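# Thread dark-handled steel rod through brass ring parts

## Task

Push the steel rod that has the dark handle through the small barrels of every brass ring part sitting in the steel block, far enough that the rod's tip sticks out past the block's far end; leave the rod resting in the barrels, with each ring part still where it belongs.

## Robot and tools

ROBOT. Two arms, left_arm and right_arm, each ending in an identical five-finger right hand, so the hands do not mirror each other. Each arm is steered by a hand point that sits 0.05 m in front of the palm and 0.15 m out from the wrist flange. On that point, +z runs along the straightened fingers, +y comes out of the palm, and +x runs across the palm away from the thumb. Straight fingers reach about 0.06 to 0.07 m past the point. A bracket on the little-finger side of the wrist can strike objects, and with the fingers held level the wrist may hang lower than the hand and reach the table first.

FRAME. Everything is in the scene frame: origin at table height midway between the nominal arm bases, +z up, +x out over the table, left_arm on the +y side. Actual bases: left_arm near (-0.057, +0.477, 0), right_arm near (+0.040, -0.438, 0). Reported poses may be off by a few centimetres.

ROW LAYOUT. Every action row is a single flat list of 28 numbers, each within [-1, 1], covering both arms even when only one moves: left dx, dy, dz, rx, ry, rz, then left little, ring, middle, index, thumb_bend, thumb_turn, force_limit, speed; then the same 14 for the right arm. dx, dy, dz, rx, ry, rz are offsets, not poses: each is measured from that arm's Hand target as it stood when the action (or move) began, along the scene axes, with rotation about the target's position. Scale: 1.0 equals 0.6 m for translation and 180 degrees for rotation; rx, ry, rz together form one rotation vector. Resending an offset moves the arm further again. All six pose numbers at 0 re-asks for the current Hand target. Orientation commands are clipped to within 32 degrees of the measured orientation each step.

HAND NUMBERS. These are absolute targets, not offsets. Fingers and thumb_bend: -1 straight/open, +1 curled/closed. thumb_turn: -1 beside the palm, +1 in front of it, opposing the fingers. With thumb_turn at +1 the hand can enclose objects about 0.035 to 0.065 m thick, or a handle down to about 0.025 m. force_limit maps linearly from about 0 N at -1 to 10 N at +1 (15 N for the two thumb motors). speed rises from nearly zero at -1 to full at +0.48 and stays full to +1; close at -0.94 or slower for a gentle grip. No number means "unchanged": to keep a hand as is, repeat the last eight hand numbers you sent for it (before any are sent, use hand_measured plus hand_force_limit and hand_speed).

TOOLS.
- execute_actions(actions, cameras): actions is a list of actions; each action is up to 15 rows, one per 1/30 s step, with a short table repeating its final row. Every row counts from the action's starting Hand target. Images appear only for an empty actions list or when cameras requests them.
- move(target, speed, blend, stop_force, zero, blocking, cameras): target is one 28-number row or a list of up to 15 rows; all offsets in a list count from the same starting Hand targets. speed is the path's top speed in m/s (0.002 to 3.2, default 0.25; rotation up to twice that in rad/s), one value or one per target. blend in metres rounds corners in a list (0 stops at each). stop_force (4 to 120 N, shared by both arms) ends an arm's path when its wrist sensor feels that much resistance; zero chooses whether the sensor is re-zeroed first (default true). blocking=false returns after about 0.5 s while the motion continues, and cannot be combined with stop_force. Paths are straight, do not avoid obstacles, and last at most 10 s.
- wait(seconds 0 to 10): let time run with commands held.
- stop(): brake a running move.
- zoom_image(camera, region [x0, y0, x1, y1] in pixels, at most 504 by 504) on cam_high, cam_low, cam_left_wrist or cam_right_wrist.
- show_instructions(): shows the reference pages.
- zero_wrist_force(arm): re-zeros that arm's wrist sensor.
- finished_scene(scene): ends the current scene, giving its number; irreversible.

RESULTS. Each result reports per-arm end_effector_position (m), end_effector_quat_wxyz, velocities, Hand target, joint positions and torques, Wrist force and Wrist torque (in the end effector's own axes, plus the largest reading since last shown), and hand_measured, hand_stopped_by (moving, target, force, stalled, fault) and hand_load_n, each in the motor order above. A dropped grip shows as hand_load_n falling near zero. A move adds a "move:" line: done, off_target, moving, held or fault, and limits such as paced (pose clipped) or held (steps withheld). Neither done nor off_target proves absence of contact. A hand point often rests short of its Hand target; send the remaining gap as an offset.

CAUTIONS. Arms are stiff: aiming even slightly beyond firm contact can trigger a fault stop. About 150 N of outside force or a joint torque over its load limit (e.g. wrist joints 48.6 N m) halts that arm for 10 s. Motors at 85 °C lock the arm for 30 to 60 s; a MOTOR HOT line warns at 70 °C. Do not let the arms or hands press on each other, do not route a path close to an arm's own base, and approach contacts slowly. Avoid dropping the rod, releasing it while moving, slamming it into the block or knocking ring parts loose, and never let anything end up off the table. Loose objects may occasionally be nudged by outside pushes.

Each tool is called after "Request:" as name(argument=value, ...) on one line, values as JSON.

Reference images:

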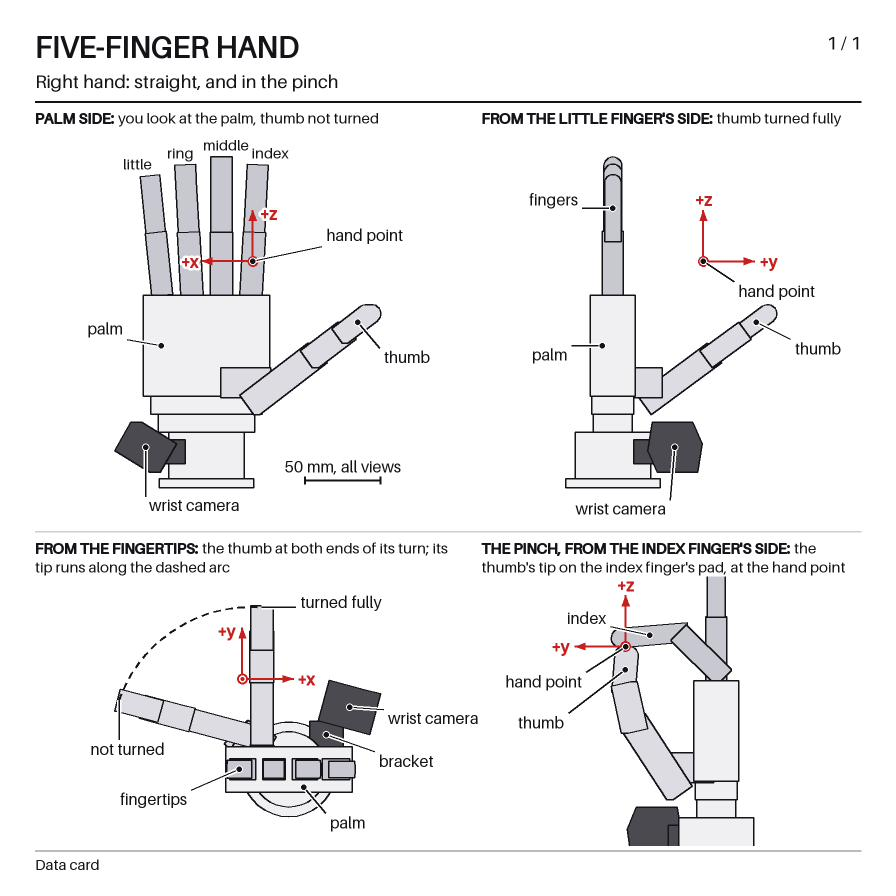

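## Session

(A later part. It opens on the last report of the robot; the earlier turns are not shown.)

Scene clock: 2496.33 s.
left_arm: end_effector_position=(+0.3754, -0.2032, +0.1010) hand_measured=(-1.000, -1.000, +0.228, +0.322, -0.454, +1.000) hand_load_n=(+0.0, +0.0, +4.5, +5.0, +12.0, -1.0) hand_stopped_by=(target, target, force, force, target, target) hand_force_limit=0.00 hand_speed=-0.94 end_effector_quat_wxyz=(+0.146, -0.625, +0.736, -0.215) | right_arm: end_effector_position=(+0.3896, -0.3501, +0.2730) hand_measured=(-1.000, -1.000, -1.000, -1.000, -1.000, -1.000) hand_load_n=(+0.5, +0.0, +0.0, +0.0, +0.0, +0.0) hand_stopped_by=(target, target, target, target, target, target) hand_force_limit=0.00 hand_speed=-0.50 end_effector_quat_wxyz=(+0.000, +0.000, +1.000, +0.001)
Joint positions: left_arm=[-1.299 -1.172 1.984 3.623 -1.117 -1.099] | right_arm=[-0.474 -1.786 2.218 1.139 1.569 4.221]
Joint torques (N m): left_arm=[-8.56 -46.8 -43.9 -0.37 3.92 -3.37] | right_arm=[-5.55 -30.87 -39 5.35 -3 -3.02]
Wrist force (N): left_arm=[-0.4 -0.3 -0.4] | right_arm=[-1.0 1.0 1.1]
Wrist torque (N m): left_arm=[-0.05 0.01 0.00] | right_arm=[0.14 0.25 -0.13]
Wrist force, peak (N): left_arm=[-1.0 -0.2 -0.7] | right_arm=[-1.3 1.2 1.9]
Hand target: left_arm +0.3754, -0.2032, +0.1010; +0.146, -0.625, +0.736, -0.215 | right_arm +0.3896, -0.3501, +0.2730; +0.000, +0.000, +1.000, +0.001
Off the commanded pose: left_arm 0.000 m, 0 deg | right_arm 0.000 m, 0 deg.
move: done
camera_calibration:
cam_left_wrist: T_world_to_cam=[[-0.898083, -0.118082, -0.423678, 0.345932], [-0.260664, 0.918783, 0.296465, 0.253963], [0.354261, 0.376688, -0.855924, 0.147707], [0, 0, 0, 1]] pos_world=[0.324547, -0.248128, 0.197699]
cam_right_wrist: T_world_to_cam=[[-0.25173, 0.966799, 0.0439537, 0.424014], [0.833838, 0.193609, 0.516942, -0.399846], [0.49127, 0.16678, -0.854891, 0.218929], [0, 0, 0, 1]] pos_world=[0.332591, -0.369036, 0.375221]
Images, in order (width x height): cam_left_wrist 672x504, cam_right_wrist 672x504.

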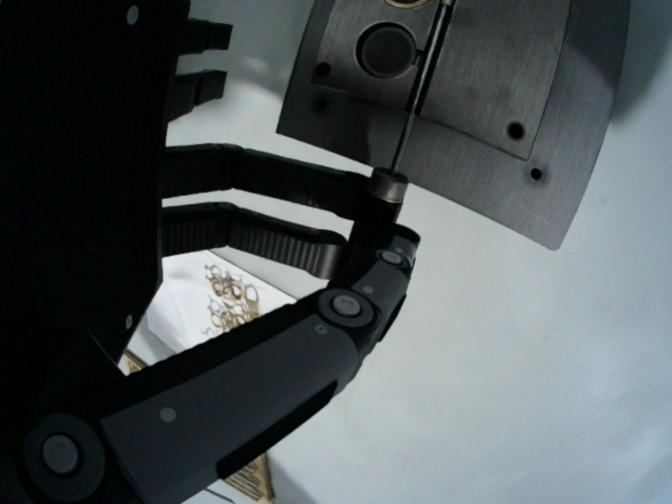

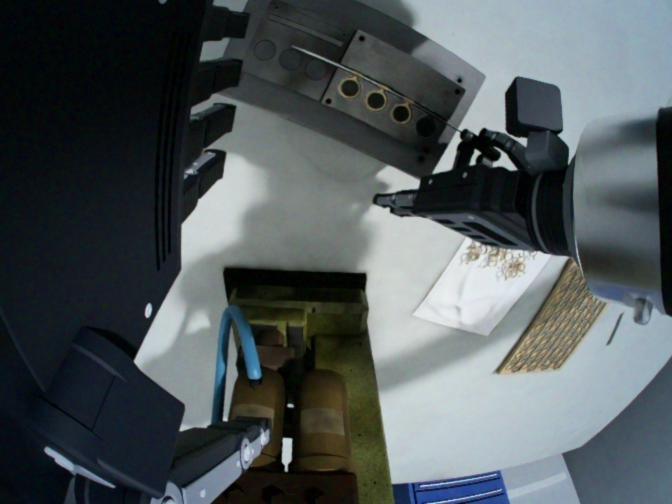

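Request:
move(target=[-0.0042,-0.0230,0,0,0,0,-1,-1,0.49,0.49,-0.45,1,0.0,-0.94,0,0,0,0,0,0,-1,-1,-1,-1,-1,-1,0,-0.5], speed=0.01, stop_force=4, cameras=["cam_right_wrist","cam_left_wrist"])

Request:
zoom_image(camera="cam_right_wrist", region=[330, 50, 490, 170])

Scene clock: 2520.10 s.
left_arm: end_effector_position=(+0.3729, -0.2170, +0.1010) hand_measured=(-1.000, -1.000, +0.228, +0.322, -0.454, +1.000) hand_load_n=(+0.0, +0.0, +4.5, +4.0, +11.5, +0.0) hand_stopped_by=(target, target, force, force, target, target) hand_force_limit=0.00 hand_speed=-0.94 end_effector_quat_wxyz=(+0.146, -0.625, +0.736, -0.215) | right_arm: end_effector_position=(+0.3896, -0.3501, +0.2730) hand_measured=(-1.000, -1.000, -1.000, -1.000, -1.000, -1.000) hand_load_n=(+0.0, +0.0, +0.5, +0.0, +0.0, +0.0) hand_stopped_by=(target, target, target, target, target, target) hand_force_limit=0.00 hand_speed=-0.50 end_effector_quat_wxyz=(+0.000, +0.000, +1.000, +0.001)
Joint positions: left_arm=[-1.307 -1.159 1.961 3.635 -1.115 -1.107] | right_arm=[-0.474 -1.786 2.218 1.139 1.569 4.221]
Joint torques (N m): left_arm=[-10.74 -48.36 -45.06 -0.11 3.81 -3.2] | right_arm=[-5.31 -32.43 -38.21 5.13 -3.18 -2.87]
Wrist force (N): left_arm=[-1.0 -0.6 -2.2] | right_arm=[-1.0 1.1 1.6]
Wrist torque (N m): left_arm=[-0.02 0.07 0.02] | right_arm=[0.12 0.24 -0.13]
Wrist force, peak (N): left_arm=[-0.9 -0.9 -2.5] | right_arm=[-0.9 1.5 1.7]
Hand target: left_arm +0.3729, -0.2170, +0.1010; +0.146, -0.625, +0.736, -0.215 | right_arm +0.3896, -0.3501, +0.2730; +0.000, +0.000, +1.000, +0.001
Off the commanded pose: left_arm 0.000 m, 0 deg | right_arm 0.000 m, 0 deg.
move: done
camera_calibration:
cam_left_wrist: T_world_to_cam=[[-0.898083, -0.118082, -0.423678, 0.342057], [-0.260664, 0.918783, 0.296465, 0.26599], [0.354261, 0.376688, -0.855924, 0.153791], [0, 0, 0, 1]] pos_world=[0.322047, -0.261928, 0.197699]
cam_right_wrist: T_world_to_cam=[[-0.25173, 0.966799, 0.0439537, 0.424014], [0.833838, 0.193609, 0.516942, -0.399846], [0.49127, 0.16678, -0.854891, 0.218929], [0, 0, 0, 1]] pos_world=[0.332591, -0.369036, 0.375221]
Images, in order (width x height): cam_left_wrist 672x504, cam_right_wrist 672x504.

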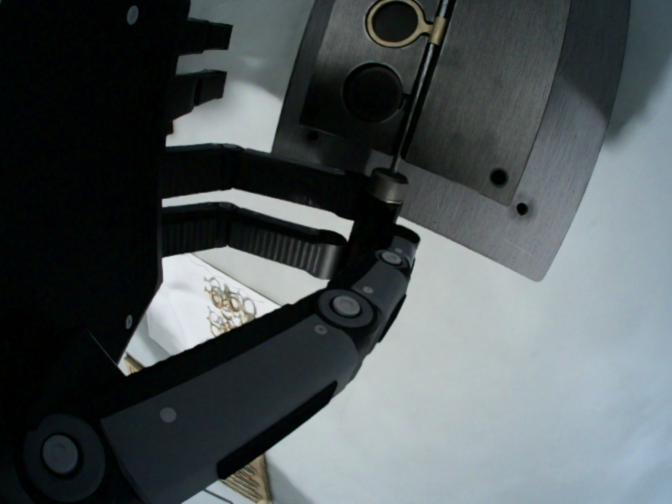

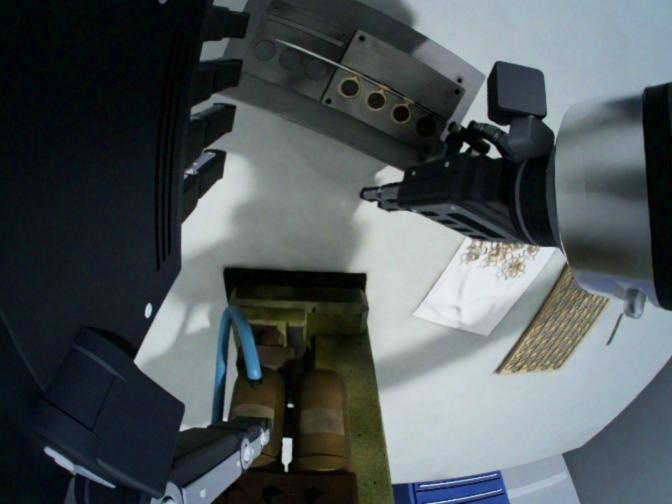

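Scaled by 3.150 from the camera's 672x504 image, which has a finer 960x720 frame.

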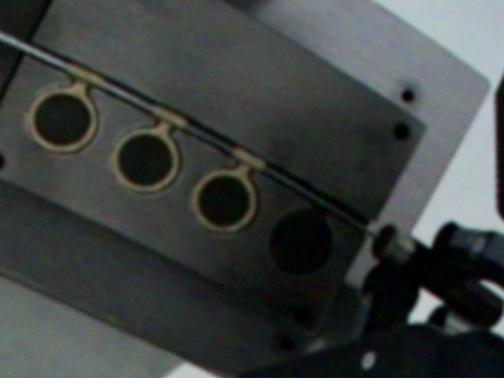

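Request:
move(target=[0,0,0.0017,0,0,0,-1,-1,0.49,0.49,-0.45,1,0.0,-0.94,0,0,0,0,0,0,-1,-1,-1,-1,-1,-1,0,-0.5], speed=0.01)

Request:
wait(seconds=0.5)

Scene clock: 2533.47 s.
left_arm: end_effector_position=(+0.3729, -0.2170, +0.1020) hand_measured=(-1.000, -1.000, +0.228, +0.322, -0.454, +1.000) hand_load_n=(+0.0, +0.0, +5.0, +3.5, +11.5, +0.0) hand_stopped_by=(target, target, force, force, target, target) hand_force_limit=0.00 hand_speed=-0.94 end_effector_quat_wxyz=(+0.146, -0.625, +0.736, -0.215) | right_arm: end_effector_position=(+0.3896, -0.3501, +0.2730) hand_measured=(-1.000, -1.000, -1.000, -1.000, -1.000, -1.000) hand_load_n=(+0.0, +0.0, +0.0, +0.0, +0.0, +0.0) hand_stopped_by=(target, target, target, target, target, target) hand_force_limit=0.00 hand_speed=-0.50 end_effector_quat_wxyz=(+0.000, +0.000, +1.000, +0.001)
Joint positions: left_arm=[-1.307 -1.16 1.961 3.637 -1.115 -1.107] | right_arm=[-0.474 -1.786 2.218 1.139 1.569 4.221]
Joint torques (N m): left_arm=[-7.24 -77.86 -46.34 0.13 3.7 -3.71] | right_arm=[-3.41 -27.86 -38.62 5.46 -3.32 -2.75]
Wrist force (N): left_arm=[-0.2 1.0 -0.2] | right_arm=[-1.0 1.0 1.0]
Wrist torque (N m): left_arm=[0.04 0.03 0.06] | right_arm=[0.14 0.27 -0.14]
Wrist force, peak (N): left_arm=[-1.5 -1.3 -2.3] | right_arm=[-1.2 1.4 1.8]
Hand target: left_arm +0.3729, -0.2170, +0.1021; +0.146, -0.625, +0.736, -0.215 | right_arm +0.3896, -0.3501, +0.2730; +0.000, +0.000, +1.000, +0.001
Off the commanded pose: left_arm 0.000 m, 0 deg | right_arm 0.000 m, 0 deg.
move: done

Scene clock: 2533.97 s.
left_arm: end_effector_position=(+0.3729, -0.2170, +0.1021) hand_measured=(-1.000, -1.000, +0.228, +0.322, -0.454, +1.000) hand_load_n=(+0.0, +0.0, +5.0, +3.5, +11.5, +0.0) hand_stopped_by=(target, target, force, force, target, target) hand_force_limit=0.00 hand_speed=-0.94 end_effector_quat_wxyz=(+0.146, -0.625, +0.736, -0.215) | right_arm: end_effector_position=(+0.3896, -0.3501, +0.2730) hand_measured=(-1.000, -1.000, -1.000, -1.000, -1.000, -1.000) hand_load_n=(+0.0, +0.0, +0.0, +0.0, -0.5, +0.0) hand_stopped_by=(target, target, target, target, target, target) hand_force_limit=0.00 hand_speed=-0.50 end_effector_quat_wxyz=(+0.000, +0.000, +1.000, +0.001)
Joint positions: left_arm=[-1.307 -1.16 1.961 3.637 -1.115 -1.107] | right_arm=[-0.474 -1.786 2.218 1.139 1.569 4.221]
Joint torques (N m): left_arm=[-6.8 -80.26 -44.95 0.02 3.7 -3.75] | right_arm=[-4.09 -32.85 -40.45 6.06 -3.31 -2.91]
Wrist force (N): left_arm=[-0.2 0.7 -0.2] | right_arm=[-0.7 0.8 1.3]
Wrist torque (N m): left_arm=[0.01 0.03 0.05] | right_arm=[0.10 0.19 -0.12]
Wrist force, peak (N): left_arm=[-0.4 1.1 0.5] | right_arm=[-1.2 1.6 1.7]
Hand target: left_arm +0.3729, -0.2170, +0.1021; +0.146, -0.625, +0.736, -0.215 | right_arm +0.3896, -0.3501, +0.2730; +0.000, +0.000, +1.000, +0.001
Off the commanded pose: left_arm 0.000 m, 0 deg | right_arm 0.000 m, 0 deg.
wait: 0.50 s; at rest by 0.17 s

Request:
move(target=[-0.0006,0,0.0001,0,0,0,-1,-1,0.49,0.49,-0.45,1,0.0,-0.94,0,0,0,0,0,0,-1,-1,-1,-1,-1,-1,0,-0.5], speed=0.01)

Request:
wait(seconds=0.3)

Scene clock: 2549.63 s.
left_arm: end_effector_position=(+0.3725, -0.2171, +0.1022) hand_measured=(-1.000, -1.000, +0.228, +0.322, -0.454, +1.000) hand_load_n=(+0.0, +0.0, +5.5, +3.5, +11.0, -0.5) hand_stopped_by=(target, target, force, force, target, target) hand_force_limit=0.00 hand_speed=-0.94 end_effector_quat_wxyz=(+0.146, -0.625, +0.736, -0.215) | right_arm: end_effector_position=(+0.3896, -0.3501, +0.2730) hand_measured=(-1.000, -1.000, -1.000, -1.000, -1.000, -1.000) hand_load_n=(+0.0, +0.0, +0.0, +0.0, +0.0, +0.0) hand_stopped_by=(target, target, target, target, target, target) hand_force_limit=0.00 hand_speed=-0.50 end_effector_quat_wxyz=(+0.000, +0.000, +1.000, +0.001)
Joint positions: left_arm=[-1.307 -1.16 1.961 3.637 -1.115 -1.107] | right_arm=[-0.474 -1.786 2.218 1.139 1.569 4.221]
Joint torques (N m): left_arm=[-8.42 -79.33 -24.28 0 4.05 -3.37] | right_arm=[-4.35 -30.1 -40.42 5.71 -3.03 -3.06]
Wrist force (N): left_arm=[0.2 0.3 0.3] | right_arm=[-0.8 0.8 1.1]
Wrist torque (N m): left_arm=[-0.03 -0.04 0.03] | right_arm=[0.11 0.24 -0.13]
Wrist force, peak (N): left_arm=[-0.4 1.2 0.1] | right_arm=[-1.1 1.4 1.6]
Hand target: left_arm +0.3725, -0.2170, +0.1021; +0.146, -0.625, +0.736, -0.215 | right_arm +0.3896, -0.3501, +0.2730; +0.000, +0.000, +1.000, +0.001
Off the commanded pose: left_arm 0.000 m, 0 deg | right_arm 0.000 m, 0 deg.
move: done

Scene clock: 2549.93 s.
left_arm: end_effector_position=(+0.3725, -0.2170, +0.1021) hand_measured=(-1.000, -1.000, +0.228, +0.322, -0.454, +1.000) hand_load_n=(+0.0, +0.0, +5.5, +3.5, +11.0, -0.5) hand_stopped_by=(target, target, force, force, target, target) hand_force_limit=0.00 hand_speed=-0.94 end_effector_quat_wxyz=(+0.146, -0.625, +0.736, -0.215) | right_arm: end_effector_position=(+0.3896, -0.3501, +0.2730) hand_measured=(-1.000, -1.000, -1.000, -1.000, -1.000, -1.000) hand_load_n=(+0.0, +0.0, +0.0, +0.0, -0.5, +0.0) hand_stopped_by=(target, target, target, target, target, target) hand_force_limit=0.00 hand_speed=-0.50 end_effector_quat_wxyz=(+0.000, +0.000, +1.000, +0.001)
Joint positions: left_arm=[-1.307 -1.16 1.961 3.637 -1.115 -1.108] | right_arm=[-0.474 -1.786 2.218 1.139 1.569 4.221]
Joint torques (N m): left_arm=[-7.52 -77.12 -24.17 -0.13 4.12 -3.4] | right_arm=[-4.43 -29.17 -38.84 5.25 -3.02 -3.19]
Wrist force (N): left_arm=[-0.3 0.2 0.4] | right_arm=[-1.0 1.2 1.6]
Wrist torque (N m): left_arm=[-0.05 0.05 -0.01] | right_arm=[0.14 0.24 -0.13]
Wrist force, peak (N): left_arm=[0.1 0.7 -0.1] | right_arm=[-1.1 1.5 1.3]
Hand target: left_arm +0.3725, -0.2170, +0.1021; +0.146, -0.625, +0.736, -0.215 | right_arm +0.3896, -0.3501, +0.2730; +0.000, +0.000, +1.000, +0.001
Off the commanded pose: left_arm 0.000 m, 0 deg | right_arm 0.000 m, 0 deg.
wait: 0.30 s; at rest by 0.17 s

Request:
move(target=[[0,0,0,0,0,0,-1,-1,0.16,0.25,-0.47,1,0.0,-0.97,0,0,0,0,0,0,-1,-1,-1,-1,-1,-1,0,-0.5],[0,0,0,0,0,0,-1,-1,-0.25,-0.25,-0.5,1,0.0,-0.9,0,0,0,0,0,0,-1,-1,-1,-1,-1,-1,0,-0.5]], speed=0.01, cameras=["cam_right_wrist","cam_left_wrist"])

Request:
zoom_image(camera="cam_right_wrist", region=[260, 30, 500, 190])

Scene clock: 2563.07 s.
left_arm: end_effector_position=(+0.3725, -0.2170, +0.1021) hand_measured=(-1.000, -1.000, -0.130, -0.250, -0.500, +1.000) hand_load_n=(+0.0, +0.0, -12.0, +0.0, +0.0, +0.5) hand_stopped_by=(target, target, stalled, target, target, target) hand_force_limit=0.00 hand_speed=-0.90 end_effector_quat_wxyz=(+0.146, -0.625, +0.736, -0.215) | right_arm: end_effector_position=(+0.3896, -0.3501, +0.2730) hand_measured=(-1.000, -1.000, -1.000, -1.000, -1.000, -1.000) hand_load_n=(+0.0, +0.0, -0.5, +0.0, -0.5, +0.0) hand_stopped_by=(target, target, target, target, target, target) hand_force_limit=0.00 hand_speed=-0.50 end_effector_quat_wxyz=(+0.000, +0.000, +1.000, +0.001)
Joint positions: left_arm=[-1.307 -1.161 1.961 3.637 -1.115 -1.108] | right_arm=[-0.474 -1.786 2.218 1.139 1.569 4.221]
Joint torques (N m): left_arm=[-2.01 -53.51 -24.65 -1.21 3.83 -3.25] | right_arm=[-2.28 -31.28 -38.34 5.67 -3.04 -3.11]
Wrist force (N): left_arm=[0.4 -2.8 -12.9] | right_arm=[-0.7 1.3 1.4]
Wrist torque (N m): left_arm=[-0.01 0.19 -0.04] | right_arm=[0.17 0.20 -0.11]
Wrist force, peak (N): left_arm=[0.3 -3.0 -14.2] | right_arm=[-1.4 1.3 1.7]
Hand target: left_arm +0.3725, -0.2170, +0.1021; +0.146, -0.625, +0.736, -0.215 | right_arm +0.3896, -0.3501, +0.2730; +0.000, +0.000, +1.000, +0.001
Off the commanded pose: left_arm 0.000 m, 0 deg | right_arm 0.000 m, 0 deg.
move: done
camera_calibration:
cam_left_wrist: T_world_to_cam=[[-0.898073, -0.118121, -0.42369, 0.342153], [-0.260702, 0.918778, 0.296447, 0.265574], [0.35426, 0.376688, -0.855924, 0.154875], [0, 0, 0, 1]] pos_world=[0.321648, -0.261928, 0.198799]
cam_right_wrist: T_world_to_cam=[[-0.25173, 0.966799, 0.0439537, 0.424014], [0.833838, 0.193609, 0.516942, -0.399846], [0.49127, 0.16678, -0.854891, 0.218929], [0, 0, 0, 1]] pos_world=[0.332591, -0.369036, 0.375221]
Images, in order (width x height): cam_left_wrist 672x504, cam_right_wrist 672x504.

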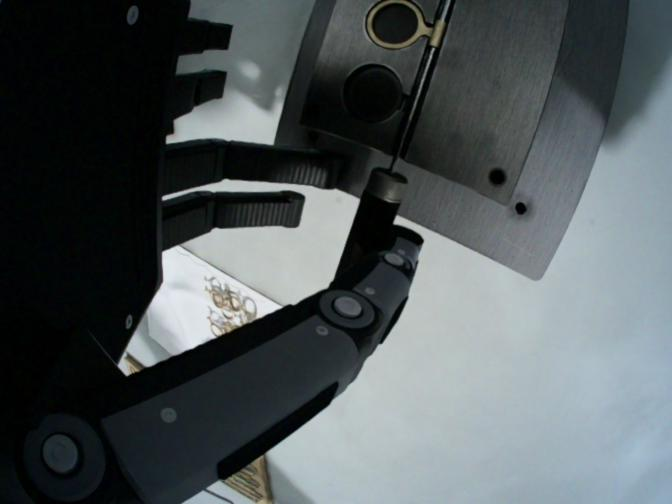

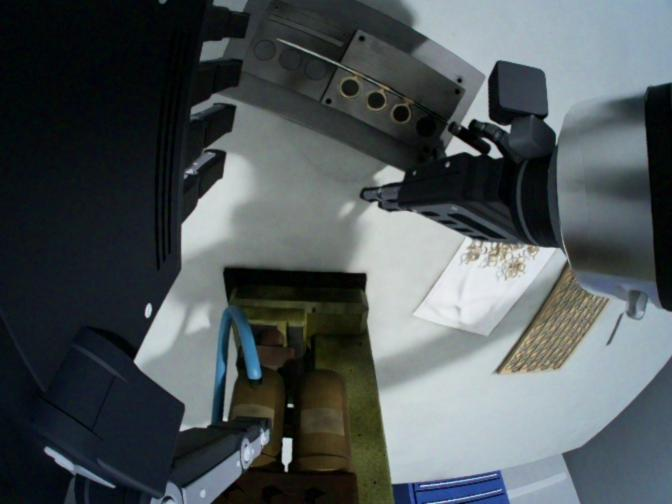

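Scaled by 2.100 from the camera's 672x504 image, which has a finer 960x720 frame.

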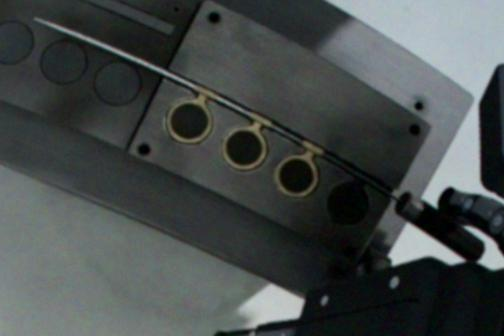

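Request:
move(target=[[0,0,0.0133,0,0,0,-1,-1,-0.25,-0.25,-0.5,1,0.0,-0.9,0,0,0,0,0,0,-1,-1,-1,-1,-1,-1,0,-0.5],[0,0,0.0133,0,0,0,-1,-1,-0.27,-0.27,-1,1,0.0,-0.5,0,0,0,0,0,0,-1,-1,-1,-1,-1,-1,0,-0.5]], speed=0.02, cameras=["cam_right_wrist","cam_left_wrist"])

Request:
zoom_image(camera="cam_right_wrist", region=[260, 30, 500, 190])

Scene clock: 2592.07 s.
left_arm: end_effector_position=(+0.3725, -0.2170, +0.1101) hand_measured=(-1.000, -1.000, -0.270, -0.270, -1.000, +1.000) hand_load_n=(+0.0, +0.0, +0.0, +0.0, +0.0, +0.0) hand_stopped_by=(target, target, target, target, target, target) hand_force_limit=0.00 hand_speed=-0.50 end_effector_quat_wxyz=(+0.146, -0.625, +0.736, -0.215) | right_arm: end_effector_position=(+0.3896, -0.3501, +0.2730) hand_measured=(-1.000, -1.000, -1.000, -1.000, -1.000, -1.000) hand_load_n=(+0.0, +0.0, +0.0, +0.0, +0.0, +0.0) hand_stopped_by=(target, target, target, target, target, target) hand_force_limit=0.00 hand_speed=-0.50 end_effector_quat_wxyz=(+0.000, +0.000, +1.000, +0.001)
Joint positions: left_arm=[-1.307 -1.171 1.957 3.651 -1.115 -1.108] | right_arm=[-0.474 -1.786 2.218 1.139 1.569 4.221]
Joint torques (N m): left_arm=[3.18 -78.07 -45.05 -0.13 3.65 -2.83] | right_arm=[-2.82 -27.95 -38.61 5.2 -3.38 -3.33]
Wrist force (N): left_arm=[0.0 -0.1 0.0] | right_arm=[-1.0 1.0 1.5]
Wrist torque (N m): left_arm=[-0.04 0.01 -0.01] | right_arm=[0.13 0.24 -0.13]
Wrist force, peak (N): left_arm=[0.1 -3.0 -13.6] | right_arm=[-1.3 1.4 1.8]
Hand target: left_arm +0.3725, -0.2170, +0.1101; +0.146, -0.625, +0.736, -0.215 | right_arm +0.3896, -0.3501, +0.2730; +0.000, +0.000, +1.000, +0.001
Off the commanded pose: left_arm 0.000 m, 0 deg | right_arm 0.000 m, 0 deg.
move: done
camera_calibration:
cam_left_wrist: T_world_to_cam=[[-0.898096, -0.118038, -0.423664, 0.345566], [-0.260621, 0.918789, 0.296485, 0.263172], [0.354261, 0.376688, -0.855924, 0.161722], [0, 0, 0, 1]] pos_world=[0.321647, -0.261928, 0.206799]
cam_right_wrist: T_world_to_cam=[[-0.25173, 0.966799, 0.0439537, 0.424014], [0.833838, 0.193609, 0.516942, -0.399846], [0.49127, 0.16678, -0.854891, 0.218929], [0, 0, 0, 1]] pos_world=[0.332591, -0.369036, 0.375221]
Images, in order (width x height): cam_left_wrist 672x504, cam_right_wrist 672x504.

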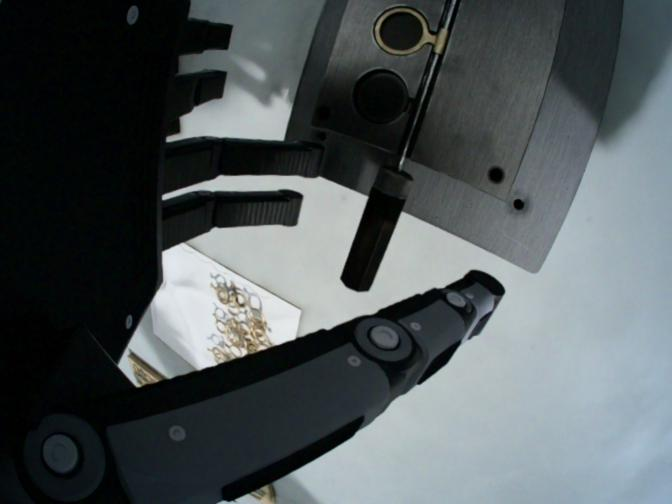

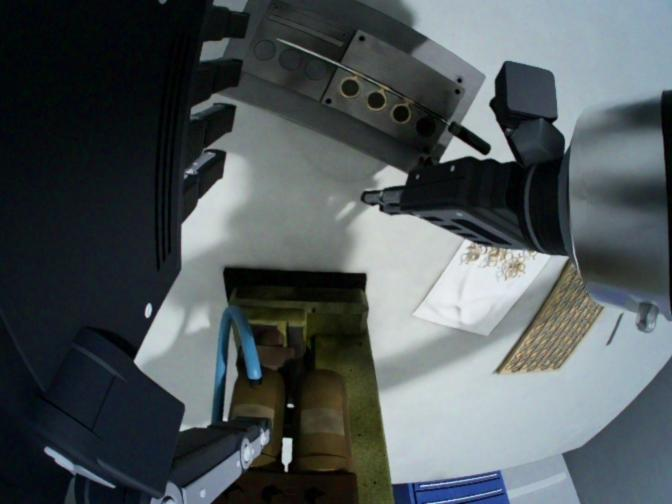

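Scaled by 2.100 from the camera's 672x504 image, which has a finer 960x720 frame.

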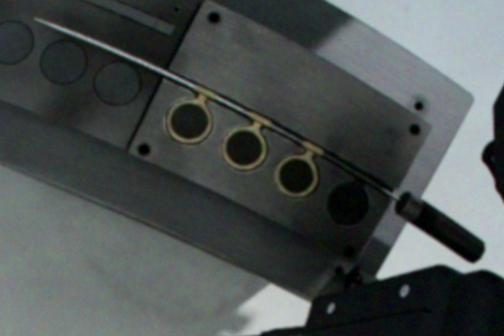

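Request:
move(target=[[0.03,0.0,0.05,0,0,0,-1,-1,-0.27,-0.27,-1,1,0.0,-0.5,0,0,0,0,0,0,-1,-1,-1,-1,-1,-1,0,-0.5],[0.05,0.3,0.25,0,0,0,-1,-1,-0.27,-0.27,-1,1,0.0,-0.5,0,0,0,0,0,0,-1,-1,-1,-1,-1,-1,0,-0.5]], speed=[0.05,0.15], blend=[0.01,0], cameras=["all"])

Request:
zoom_image(camera="cam_right_wrist", region=[260, 30, 500, 190])

Request:
zoom_image(camera="cam_right_wrist", region=[310, 40, 430, 120])

Scene clock: 2624.03 s.
left_arm: end_effector_position=(+0.4025, -0.0371, +0.2600) hand_measured=(-1.000, -1.000, -0.270, -0.270, -1.000, +1.000) hand_load_n=(+0.0, +0.0, +0.0, +0.0, +0.0, +0.0) hand_stopped_by=(target, target, target, target, target, target) hand_force_limit=0.00 hand_speed=-0.50 end_effector_quat_wxyz=(+0.146, -0.625, +0.736, -0.215) | right_arm: end_effector_position=(+0.3896, -0.3501, +0.2730) hand_measured=(-1.000, -1.000, -1.000, -1.000, -1.000, -1.000) hand_load_n=(+0.0, +0.0, +0.0, +0.0, +0.0, +0.0) hand_stopped_by=(target, target, target, target, target, target) hand_force_limit=0.00 hand_speed=-0.50 end_effector_quat_wxyz=(+0.000, +0.000, +1.000, +0.001)
Joint positions: left_arm=[-1.189 -1.538 2.109 3.814 -1.15 -0.983] | right_arm=[-0.474 -1.786 2.218 1.139 1.569 4.221]
Joint torques (N m): left_arm=[10.07 -53.84 -30.95 0 -1.79 2.87] | right_arm=[-2.89 -28.46 -38.49 5.38 -2.79 -2.78]
Wrist force (N): left_arm=[-0.1 -0.1 0.6] | right_arm=[-0.7 1.4 1.0]
Wrist torque (N m): left_arm=[-0.07 -0.03 -0.25] | right_arm=[0.20 0.21 -0.11]
Wrist force, peak (N): left_arm=[-1.1 -0.8 0.0] | right_arm=[-1.3 1.4 1.7]
Hand target: left_arm +0.4025, -0.0370, +0.2601; +0.146, -0.625, +0.736, -0.215 | right_arm +0.3896, -0.3501, +0.2730; +0.000, +0.000, +1.000, +0.001
Off the commanded pose: left_arm 0.000 m, 0 deg | right_arm 0.000 m, 0 deg.
move: done
camera_calibration:
cam_left_wrist: T_world_to_cam=[[-0.898106, -0.117999, -0.423652, 0.457266], [-0.260583, 0.918794, 0.296503, 0.0611455], [0.354262, 0.376688, -0.855923, 0.211593], [0, 0, 0, 1]] pos_world=[0.351647, -0.0819276, 0.356699]
cam_right_wrist: T_world_to_cam=[[-0.25173, 0.966799, 0.0439537, 0.424014], [0.833838, 0.193609, 0.516942, -0.399846], [0.49127, 0.16678, -0.854891, 0.218929], [0, 0, 0, 1]] pos_world=[0.332591, -0.369036, 0.375221]

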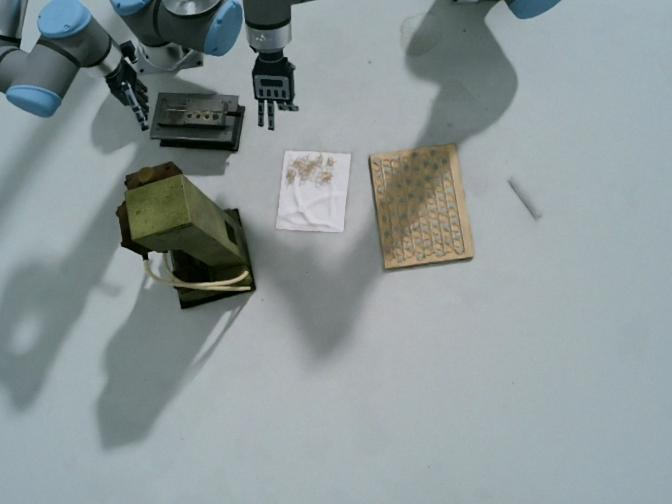

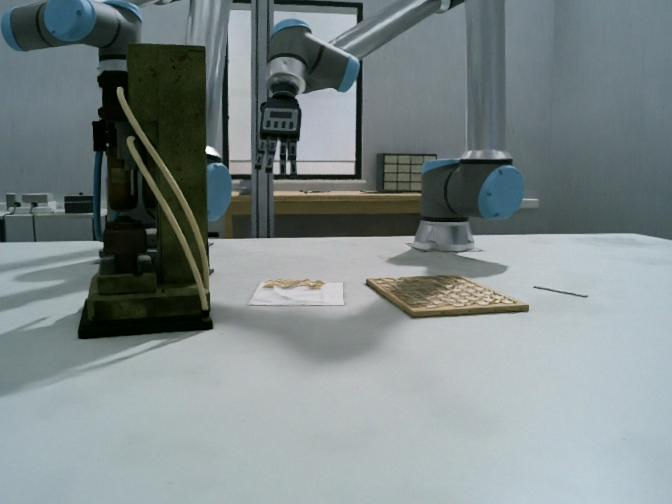

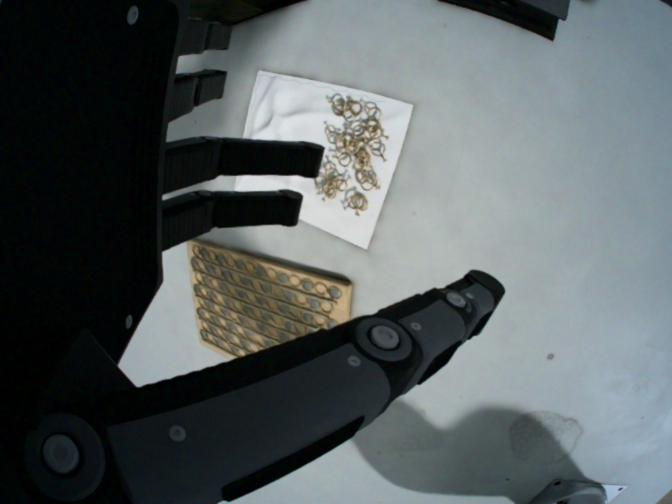

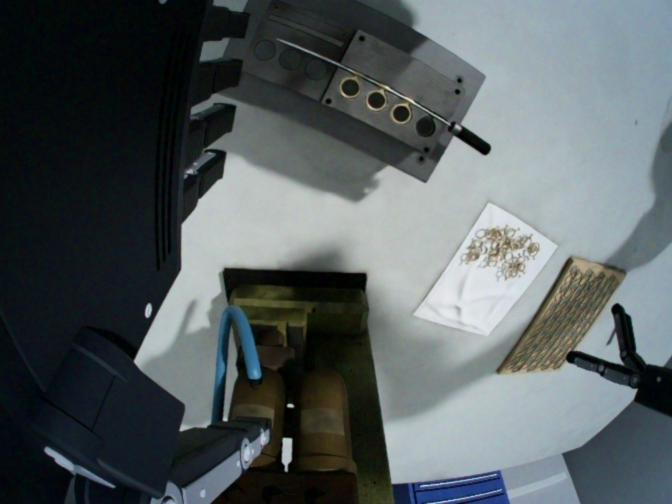

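Scaled by 2.100 from the camera's 672x504 image, which has a finer 960x720 frame.

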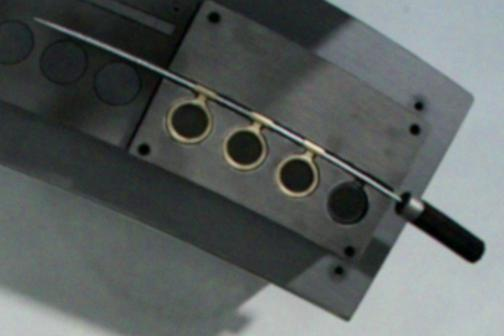

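Scaled by 4.200 from the camera's 672x504 image, which has a finer 960x720 frame.

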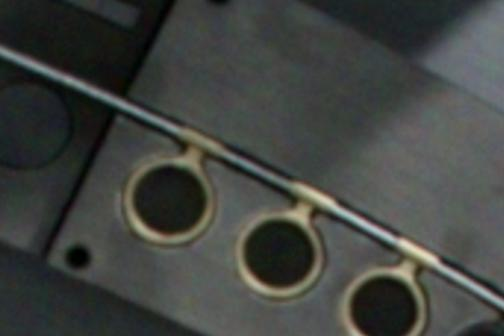

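Request:
finished_scene(scene=2)

The scene is finished: the task was done.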